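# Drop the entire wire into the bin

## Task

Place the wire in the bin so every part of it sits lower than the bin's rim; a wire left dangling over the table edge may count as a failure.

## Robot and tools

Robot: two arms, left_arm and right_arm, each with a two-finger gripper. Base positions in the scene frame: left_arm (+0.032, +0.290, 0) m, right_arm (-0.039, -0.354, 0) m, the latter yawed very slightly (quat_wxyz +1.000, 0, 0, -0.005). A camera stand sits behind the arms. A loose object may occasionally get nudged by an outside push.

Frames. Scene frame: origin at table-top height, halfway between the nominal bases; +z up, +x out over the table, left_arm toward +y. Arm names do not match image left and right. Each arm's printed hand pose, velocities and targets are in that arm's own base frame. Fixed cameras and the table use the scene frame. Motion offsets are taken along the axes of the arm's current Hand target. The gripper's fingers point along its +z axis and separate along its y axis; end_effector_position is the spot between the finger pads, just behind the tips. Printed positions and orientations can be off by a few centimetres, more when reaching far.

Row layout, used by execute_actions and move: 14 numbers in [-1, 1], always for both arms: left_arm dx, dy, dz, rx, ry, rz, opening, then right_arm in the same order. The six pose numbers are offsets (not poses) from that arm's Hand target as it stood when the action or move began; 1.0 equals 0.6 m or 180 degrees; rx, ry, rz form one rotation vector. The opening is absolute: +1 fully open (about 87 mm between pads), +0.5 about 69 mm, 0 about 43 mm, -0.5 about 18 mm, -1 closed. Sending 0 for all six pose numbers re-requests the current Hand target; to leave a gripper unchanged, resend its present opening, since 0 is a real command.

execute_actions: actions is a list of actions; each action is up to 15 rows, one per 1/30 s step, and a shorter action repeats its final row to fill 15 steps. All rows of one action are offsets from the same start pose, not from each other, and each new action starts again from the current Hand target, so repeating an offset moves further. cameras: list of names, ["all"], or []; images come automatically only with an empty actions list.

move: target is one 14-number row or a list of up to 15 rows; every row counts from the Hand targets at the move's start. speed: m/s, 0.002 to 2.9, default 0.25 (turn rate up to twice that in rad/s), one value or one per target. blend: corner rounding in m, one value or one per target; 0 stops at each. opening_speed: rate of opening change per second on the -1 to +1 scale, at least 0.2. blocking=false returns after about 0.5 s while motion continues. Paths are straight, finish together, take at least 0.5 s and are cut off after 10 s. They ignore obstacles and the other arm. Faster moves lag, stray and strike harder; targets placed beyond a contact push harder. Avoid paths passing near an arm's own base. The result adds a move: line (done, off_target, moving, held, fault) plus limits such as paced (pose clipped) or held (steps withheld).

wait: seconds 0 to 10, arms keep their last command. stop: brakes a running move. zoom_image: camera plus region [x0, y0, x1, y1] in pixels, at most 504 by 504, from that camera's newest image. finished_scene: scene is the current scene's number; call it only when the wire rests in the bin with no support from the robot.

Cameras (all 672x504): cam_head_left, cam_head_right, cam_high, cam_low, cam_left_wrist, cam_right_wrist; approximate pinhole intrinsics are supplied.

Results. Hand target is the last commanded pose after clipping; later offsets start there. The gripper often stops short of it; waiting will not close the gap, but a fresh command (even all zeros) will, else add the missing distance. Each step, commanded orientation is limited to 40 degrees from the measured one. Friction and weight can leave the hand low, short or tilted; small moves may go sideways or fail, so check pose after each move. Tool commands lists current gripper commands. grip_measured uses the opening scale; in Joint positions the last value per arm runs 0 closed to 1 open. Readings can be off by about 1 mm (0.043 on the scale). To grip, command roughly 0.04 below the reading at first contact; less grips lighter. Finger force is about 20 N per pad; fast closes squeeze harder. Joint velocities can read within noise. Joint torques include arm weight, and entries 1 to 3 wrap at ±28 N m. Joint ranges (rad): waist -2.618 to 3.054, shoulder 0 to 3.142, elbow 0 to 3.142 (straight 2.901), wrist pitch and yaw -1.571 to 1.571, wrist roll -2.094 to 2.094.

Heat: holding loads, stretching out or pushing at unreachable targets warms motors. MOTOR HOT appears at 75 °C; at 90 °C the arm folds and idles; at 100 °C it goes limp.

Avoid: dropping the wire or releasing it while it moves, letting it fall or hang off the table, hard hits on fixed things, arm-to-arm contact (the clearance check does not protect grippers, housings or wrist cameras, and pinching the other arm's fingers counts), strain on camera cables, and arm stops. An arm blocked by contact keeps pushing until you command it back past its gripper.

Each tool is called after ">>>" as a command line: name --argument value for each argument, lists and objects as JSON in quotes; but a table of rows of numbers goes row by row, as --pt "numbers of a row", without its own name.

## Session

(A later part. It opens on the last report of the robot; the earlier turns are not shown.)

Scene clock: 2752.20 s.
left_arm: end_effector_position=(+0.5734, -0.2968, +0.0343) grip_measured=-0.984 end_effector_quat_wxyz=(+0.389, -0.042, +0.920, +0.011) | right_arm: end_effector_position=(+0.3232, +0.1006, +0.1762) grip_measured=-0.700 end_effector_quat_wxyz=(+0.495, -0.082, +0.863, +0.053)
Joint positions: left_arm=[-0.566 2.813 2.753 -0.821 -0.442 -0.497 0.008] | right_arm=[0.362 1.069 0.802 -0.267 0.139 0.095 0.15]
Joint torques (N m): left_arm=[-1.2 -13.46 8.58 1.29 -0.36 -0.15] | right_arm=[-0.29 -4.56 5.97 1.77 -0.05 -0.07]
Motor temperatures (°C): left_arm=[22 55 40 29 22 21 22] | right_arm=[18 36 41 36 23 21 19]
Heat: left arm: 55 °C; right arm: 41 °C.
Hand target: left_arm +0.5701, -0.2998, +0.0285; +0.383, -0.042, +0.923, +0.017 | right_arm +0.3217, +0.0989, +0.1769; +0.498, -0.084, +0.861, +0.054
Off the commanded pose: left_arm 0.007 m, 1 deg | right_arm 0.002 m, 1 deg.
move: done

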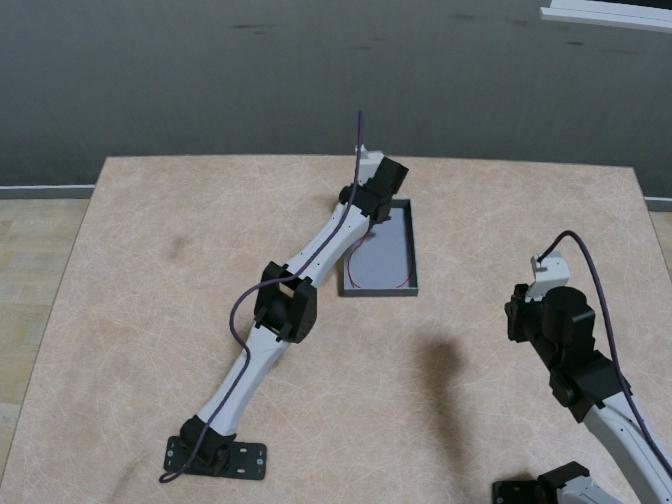

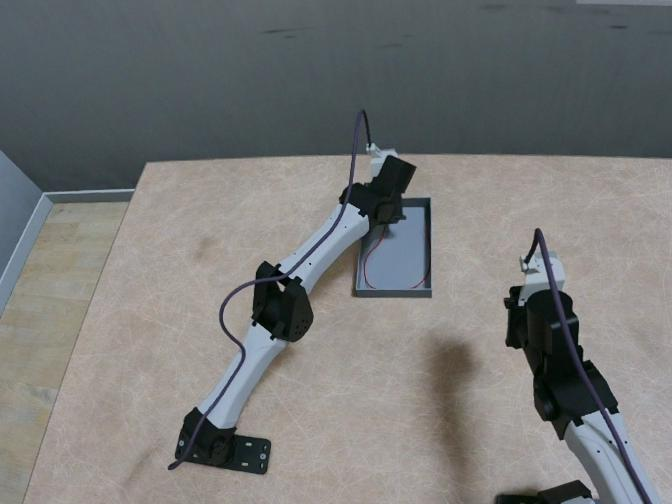

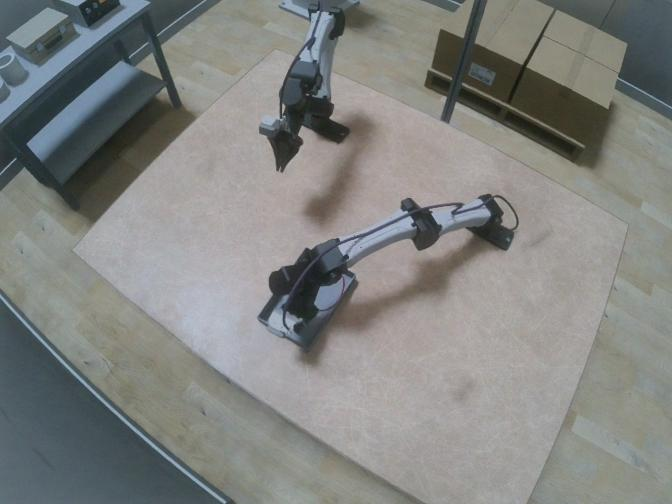

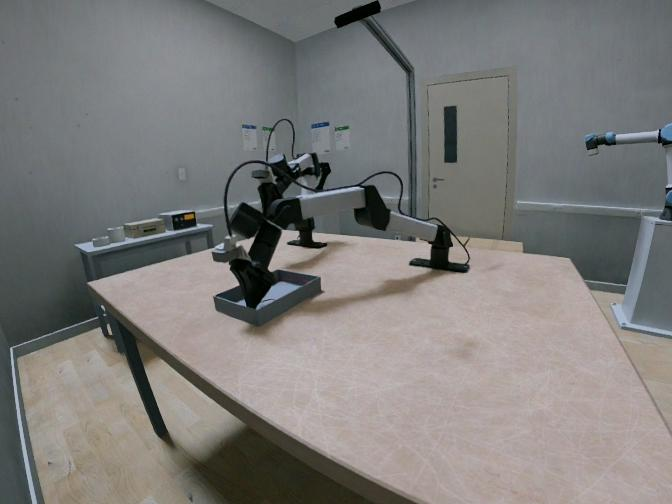

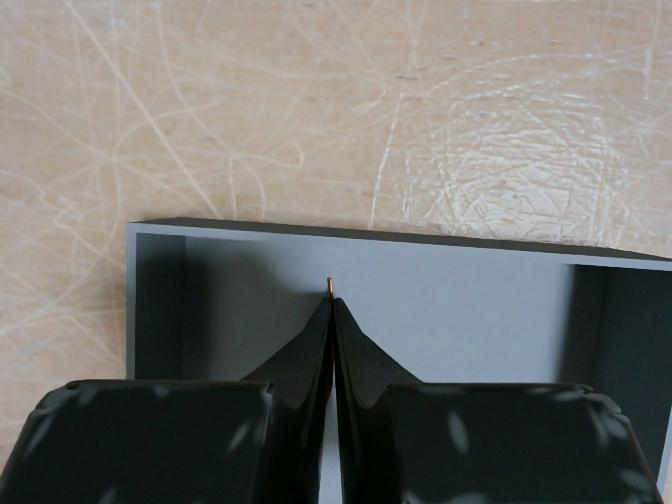

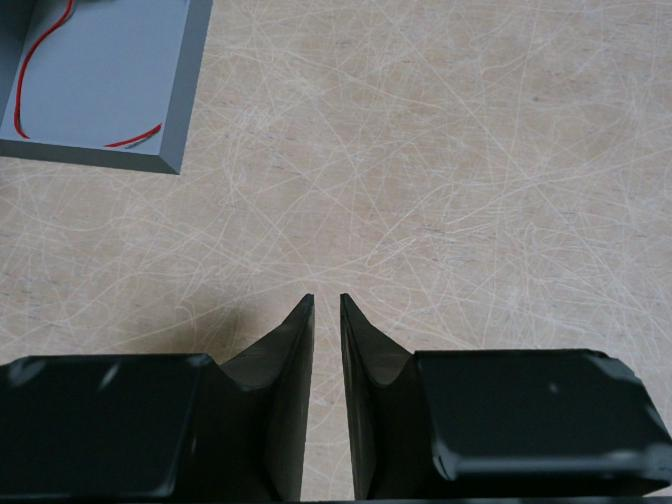

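>>> move --pt "0 0 0 0 0 0 -0.4 0 0 0 0 0 0 -0.7" --pt "-0.05 0 -0.09 0 0 0 -0.4 0 0 0 0 0 0 -0.7" --speed 0.05 --opening_speed 0.25 --cameras '["cam_left_wrist","cam_head_right"]'

>>> zoom_image --camera "cam_head_right" --region '[330, 180, 440, 310]'

Scene clock: 2762.73 s.
left_arm: end_effector_position=(+0.5537, -0.2965, +0.0603) grip_measured=-0.400 end_effector_quat_wxyz=(+0.373, -0.035, +0.927, +0.021) | right_arm: end_effector_position=(+0.3232, +0.1006, +0.1762) grip_measured=-0.700 end_effector_quat_wxyz=(+0.495, -0.082, +0.863, +0.053)
Joint positions: left_arm=[-0.585 2.796 2.845 -0.977 -0.451 -0.507 0.3] | right_arm=[0.362 1.069 0.802 -0.267 0.139 0.095 0.15]
Joint torques (N m): left_arm=[-1.16 -18.29 8.25 1.3 -0.38 -0.17] | right_arm=[-0.29 -4.56 5.96 1.78 -0.05 -0.07]
Motor temperatures (°C): left_arm=[22 57 41 28 22 21 22] | right_arm=[18 36 41 36 23 21 19]
Heat: left arm: 57 °C; right arm: 41 °C.
Hand target: left_arm +0.5531, -0.3013, +0.0877; +0.383, -0.042, +0.923, +0.017 | right_arm +0.3217, +0.0989, +0.1769; +0.498, -0.084, +0.861, +0.054
Off the commanded pose: left_arm 0.028 m, 2 deg | right_arm 0.002 m, 1 deg.
elbow stopped short (left arm): the move would have taken joint 3 (elbow) straighter than the controller allows.
move: off_target (left_arm)
Images, in order (width x height): cam_head_right 672x504, cam_left_wrist 672x504.

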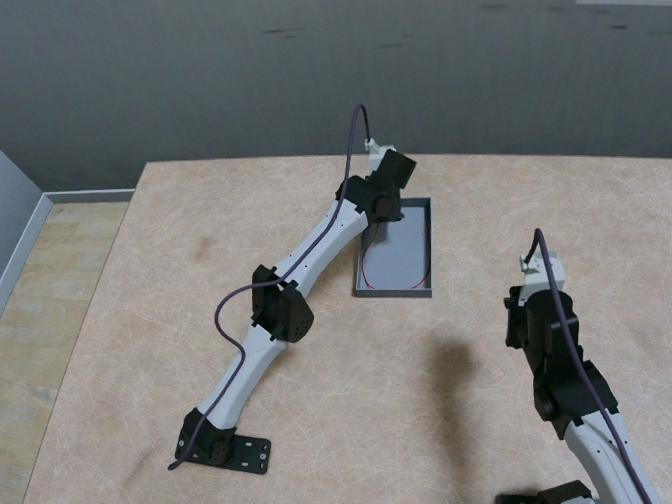

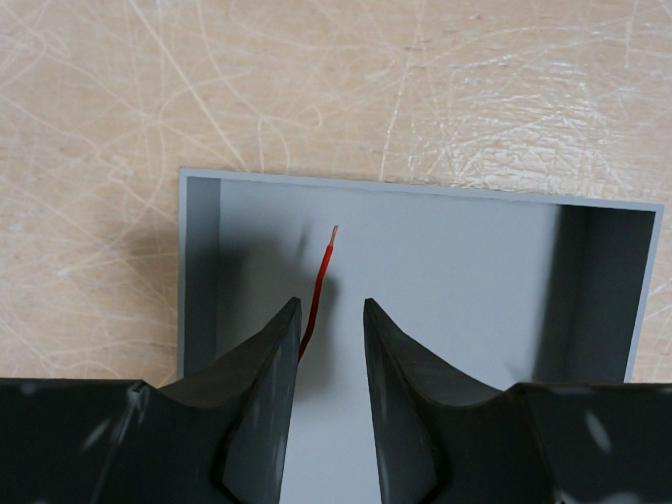

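Scaled by 3.877.

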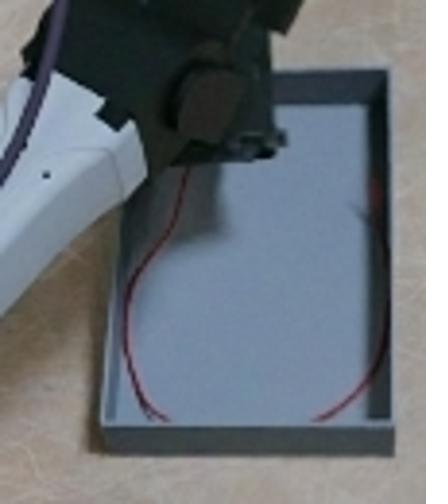

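>>> move --pt "0 0 0 0 0 0 -0.05 0 0 0 0 0 0 -0.7" --pt "0 0 -0.1 0 0 0 -0.05 0 0 0 0 0 0 -0.7" --speed 0.05 --opening_speed 0.25 --cameras '["cam_left_wrist","cam_head_right"]'

>>> zoom_image --camera "cam_head_right" --region '[330, 180, 440, 310]'

Scene clock: 2773.07 s.
left_arm: end_effector_position=(+0.5120, -0.3012, +0.1116) grip_measured=-0.050 end_effector_quat_wxyz=(+0.366, -0.037, +0.929, +0.027) | right_arm: end_effector_position=(+0.3232, +0.1006, +0.1762) grip_measured=-0.700 end_effector_quat_wxyz=(+0.495, -0.082, +0.863, +0.053)
Joint positions: left_arm=[-0.636 2.582 2.647 -1.035 -0.485 -0.563 0.475] | right_arm=[0.362 1.069 0.802 -0.267 0.139 0.095 0.15]
Joint torques (N m): left_arm=[-1.21 -17.43 5.6 1.5 -0.41 -0.17] | right_arm=[-0.31 -4.55 6.01 1.78 -0.06 -0.07]
Motor temperatures (°C): left_arm=[22 61 41 28 22 21 22] | right_arm=[18 36 41 36 23 21 19]
Heat: left arm: 61 °C; right arm: 41 °C.
Hand target: left_arm +0.5108, -0.3051, +0.1301; +0.383, -0.041, +0.923, +0.017 | right_arm +0.3217, +0.0989, +0.1769; +0.498, -0.084, +0.861, +0.054
Off the commanded pose: left_arm 0.019 m, 2 deg | right_arm 0.002 m, 1 deg.
elbow stopped short (left arm): the move would have taken joint 3 (elbow) straighter than the controller allows.
move: off_target (left_arm)
Images, in order (width x height): cam_head_right 672x504, cam_left_wrist 672x504.

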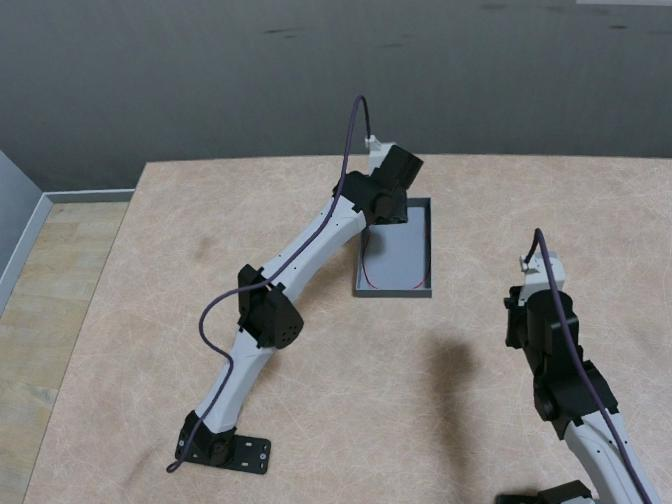

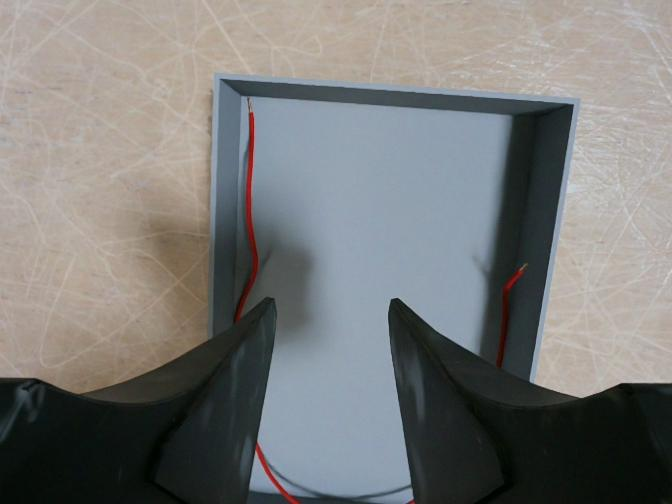

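Scaled by 3.877.

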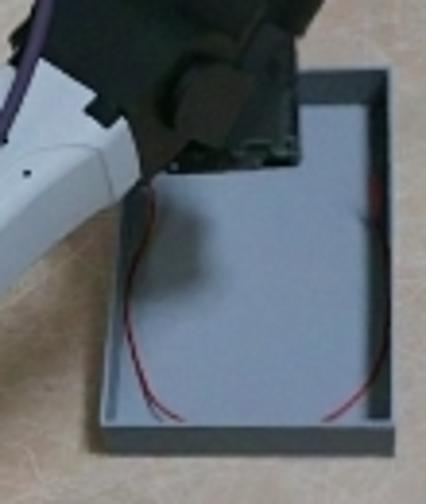

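>>> move --pt "0.0328 0.0492 -0.2215 0 0 0 -0.05 0 0 0 0 0 0 -0.7" --pt "0.0975 0.3417 -0.2862 0 0 0 -0.4 0 0 0 0 0 0 -0.7" --speed '[0.08,0.2]' --blend 0.01 --cameras '["all"]'

>>> zoom_image --camera "cam_low" --region '[210, 260, 330, 330]'

>>> zoom_image --camera "cam_head_right" --region '[330, 180, 440, 310]'

>>> zoom_image --camera "cam_high" --region '[250, 240, 370, 360]'

Scene clock: 2783.87 s.
left_arm: end_effector_position=(+0.3300, -0.1168, +0.2096) grip_measured=-0.400 end_effector_quat_wxyz=(+0.380, -0.042, +0.924, +0.019) | right_arm: end_effector_position=(+0.3232, +0.1006, +0.1762) grip_measured=-0.700 end_effector_quat_wxyz=(+0.495, -0.082, +0.863, +0.053)
Joint positions: left_arm=[-0.49 1.392 1.341 -0.829 -0.4 -0.435 0.3] | right_arm=[0.362 1.069 0.802 -0.267 0.139 0.095 0.15]
Joint torques (N m): left_arm=[0.49 -5.9 5.83 1.62 -0.15 -0.03] | right_arm=[-0.31 -4.57 6.02 1.78 -0.06 -0.07]
Motor temperatures (°C): left_arm=[22 62 40 28 22 21 22] | right_arm=[18 35 40 37 23 21 19]
Heat: left arm: 62 °C; right arm: 40 °C.
Hand target: left_arm +0.3303, -0.1154, +0.2099; +0.383, -0.042, +0.923, +0.017 | right_arm +0.3217, +0.0989, +0.1769; +0.498, -0.084, +0.861, +0.054
Off the commanded pose: left_arm 0.001 m, 0 deg | right_arm 0.002 m, 1 deg.
move: done

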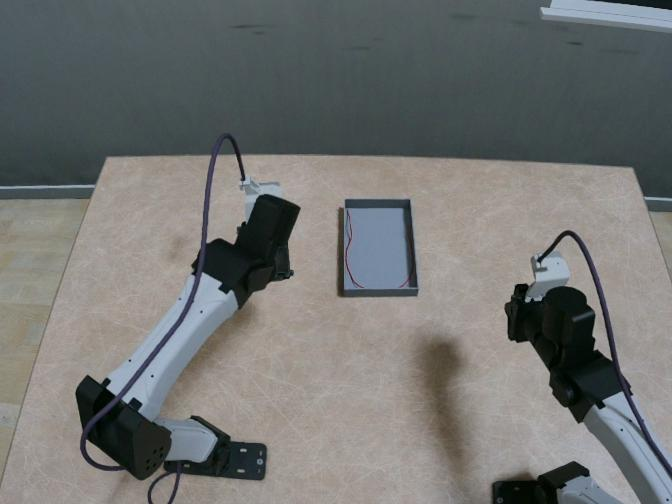

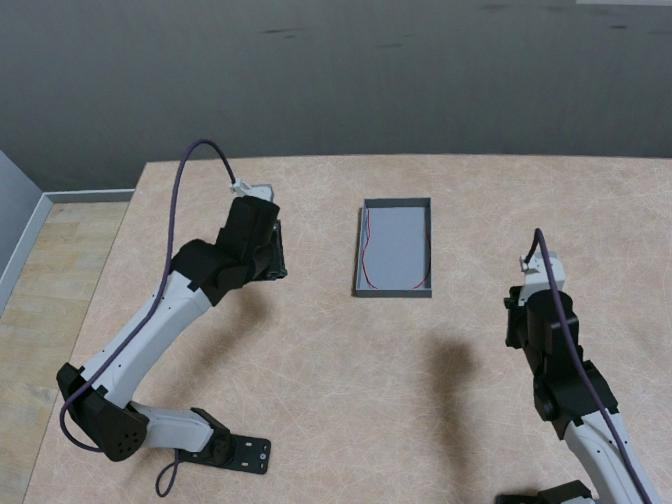

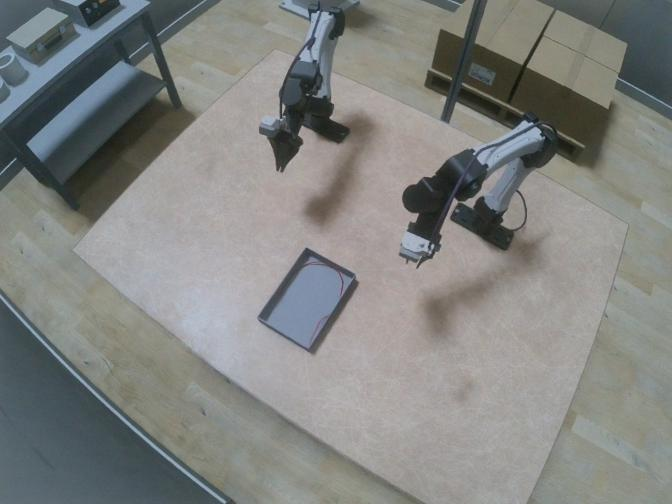

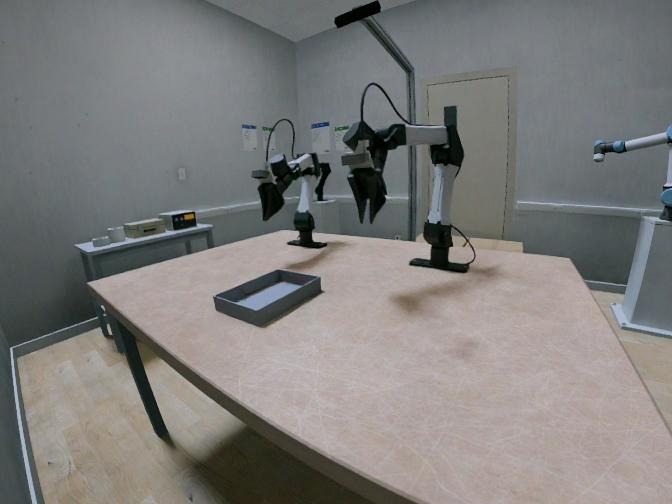

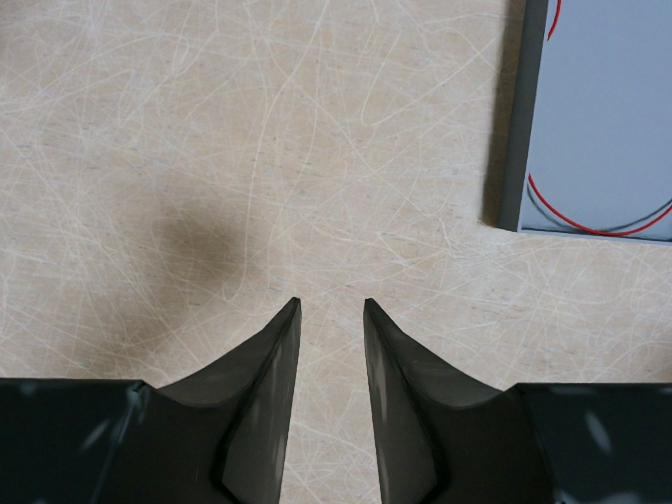

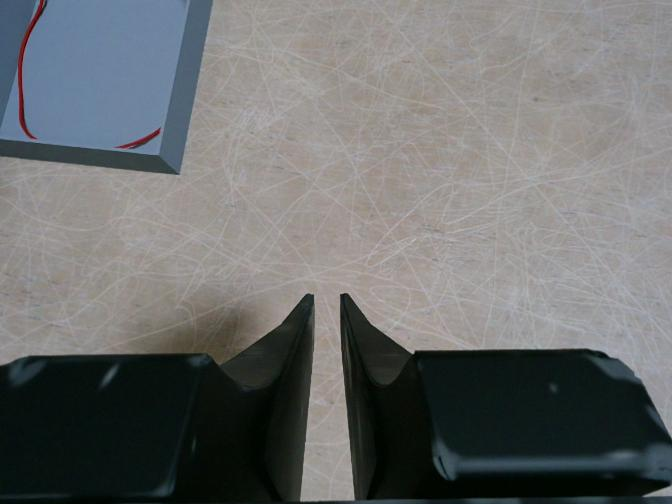

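Scaled by 4.200.

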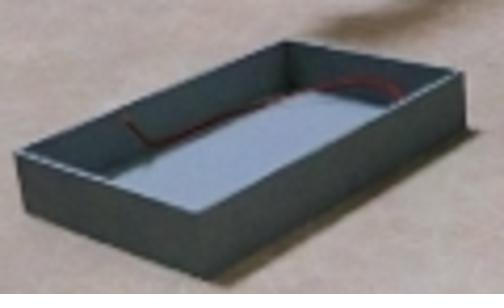

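Scaled by 3.877.

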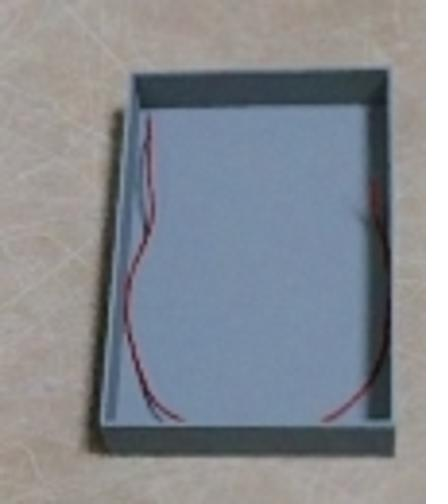

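Scaled by 4.200.

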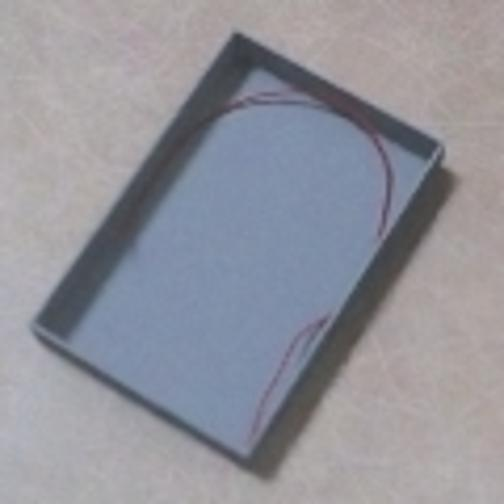

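>>> move --target '[-0.0292,-0.105,0.1705,0.317,-0.1482,0.183,-0.7, 0,0,0,0,0,0,-0.7]' --speed 0.2 --cameras '["cam_left_wrist"]'

>>> zoom_image --camera "cam_left_wrist" --region '[200, 60, 500, 285]'

Scene clock: 2826.00 s.
left_arm: end_effector_position=(+0.4125, -0.1726, +0.1437) grip_measured=-0.700 end_effector_quat_wxyz=(+0.516, +0.392, +0.695, -0.311) | right_arm: end_effector_position=(+0.3232, +0.1006, +0.1762) grip_measured=-0.700 end_effector_quat_wxyz=(+0.495, -0.082, +0.863, +0.053)
Joint positions: left_arm=[-0.104 1.666 0.966 0.246 0.898 0.337 0.15] | right_arm=[0.362 1.069 0.802 -0.267 0.139 0.095 0.15]
Joint torques (N m): left_arm=[0.55 -6.28 8.2 1.86 0.18 0.05] | right_arm=[-0.32 -4.6 6 1.78 -0.05 -0.07]
Motor temperatures (°C): left_arm=[22 49 39 29 22 21 21] | right_arm=[18 34 40 37 23 21 19]
Heat: left arm: 49 °C; right arm: 40 °C.
Hand target: left_arm +0.4204, -0.1706, +0.1501; +0.528, +0.397, +0.686, -0.305 | right_arm +0.3217, +0.0989, +0.1769; +0.498, -0.084, +0.861, +0.054
Off the commanded pose: left_arm 0.010 m, 2 deg | right_arm 0.002 m, 1 deg.
move: done
Images, in order (width x height): cam_left_wrist 672x504.

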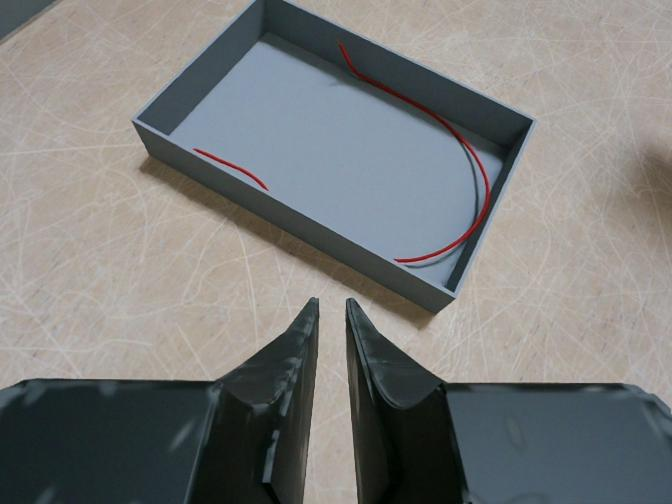

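Scaled by 1.680.

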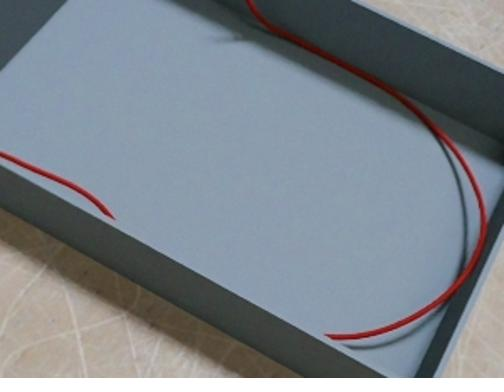

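>>> zoom_image --camera "cam_left_wrist" --region '[270, 0, 420, 112]'

>>> zoom_image --camera "cam_low" --region '[210, 268, 270, 313]'

Scaled by 3.360.

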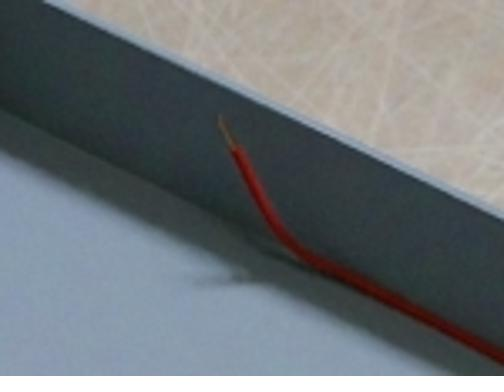

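This scene's latest camera images include none from cam_low. They are from: cam_left_wrist. cam_low's image comes with the result of a call that names it in "cameras".

>>> execute_actions --actions '[]' --cameras '["cam_low","cam_head_left","cam_head_right","cam_high"]'

>>> zoom_image --camera "cam_low" --region '[208, 262, 328, 332]'

>>> zoom_image --camera "cam_low" --region '[210, 268, 270, 313]'

>>> zoom_image --camera "cam_head_right" --region '[400, 190, 440, 290]'

>>> zoom_image --camera "cam_head_left" --region '[390, 190, 430, 290]'

Scene clock: 2864.17 s.
left_arm: end_effector_position=(+0.4125, -0.1727, +0.1438) grip_measured=-0.700 end_effector_quat_wxyz=(+0.517, +0.392, +0.695, -0.311) | right_arm: end_effector_position=(+0.3232, +0.1006, +0.1762) grip_measured=-0.700 end_effector_quat_wxyz=(+0.495, -0.082, +0.863, +0.053)
Joint positions: left_arm=[-0.104 1.666 0.966 0.246 0.899 0.337 0.15] | right_arm=[0.362 1.069 0.802 -0.267 0.139 0.095 0.15]
Joint velocities: within noise
Joint torques (N m): left_arm=[0.61 -6.41 8.16 1.85 0.23 0.06] | right_arm=[-0.34 -4.59 6 1.78 -0.05 -0.07]
Motor temperatures (°C): left_arm=[22 45 40 30 22 21 21] | right_arm=[18 33 40 37 23 21 19]
Heat: left arm: 45 °C; right arm: 40 °C.
Hand target: left_arm +0.4204, -0.1706, +0.1501; +0.528, +0.397, +0.686, -0.305 | right_arm +0.3217, +0.0989, +0.1769; +0.498, -0.084, +0.861, +0.054
Tool commands: left_gripper/opening=-0.7 right_gripper/opening=-0.7
Off the commanded pose: left_arm 0.010 m, 2 deg | right_arm 0.002 m, 1 deg.
Images, in order (width x height): cam_head_left 672x504, cam_head_right 672x504, cam_high 672x504, cam_low 672x504.

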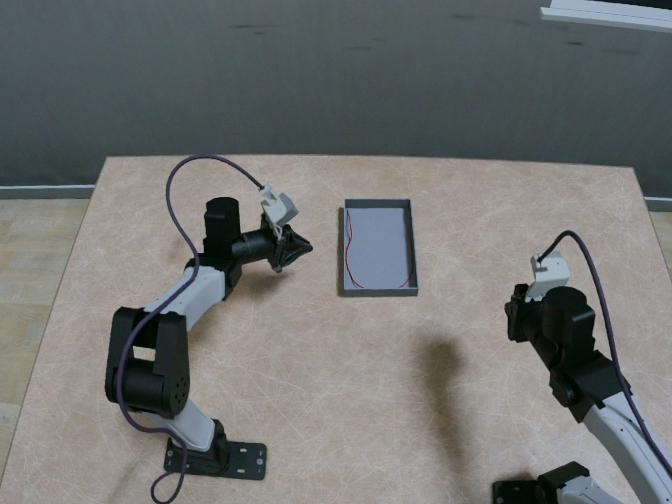

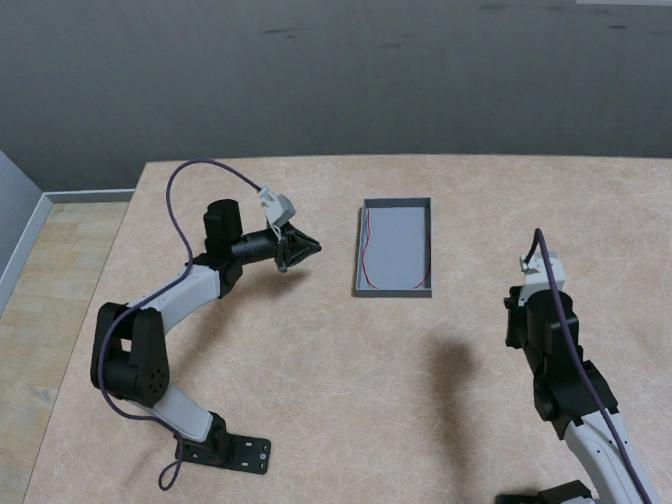

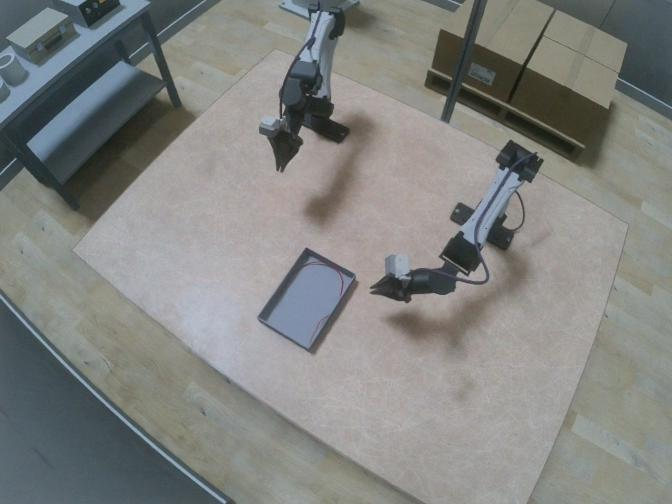

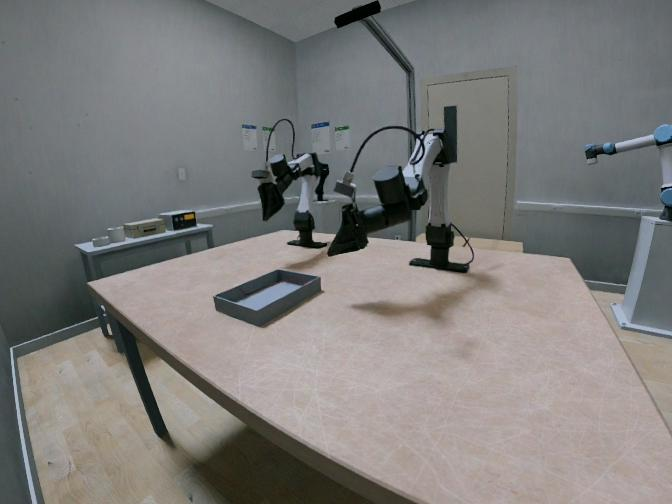

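Scaled by 4.200.

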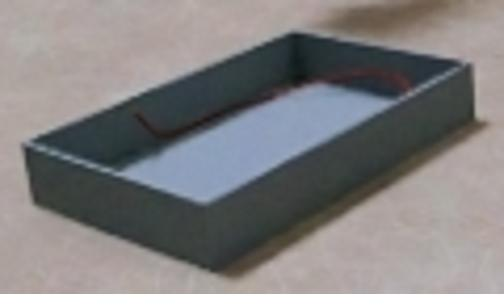

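Scaled by 8.400.

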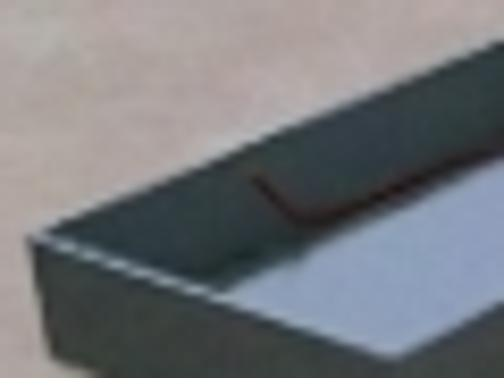

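Scaled by 5.040.

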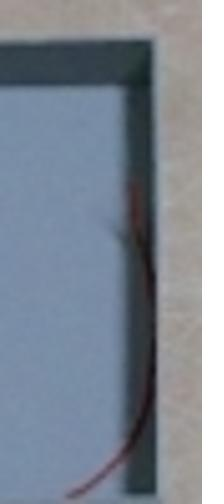

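Scaled by 5.040.

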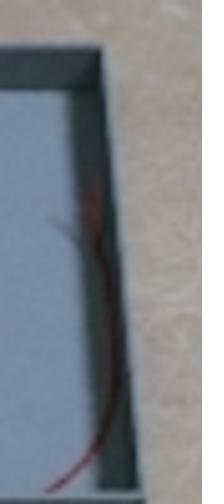

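>>> finished_scene --scene 2

The scene is finished: the task was done.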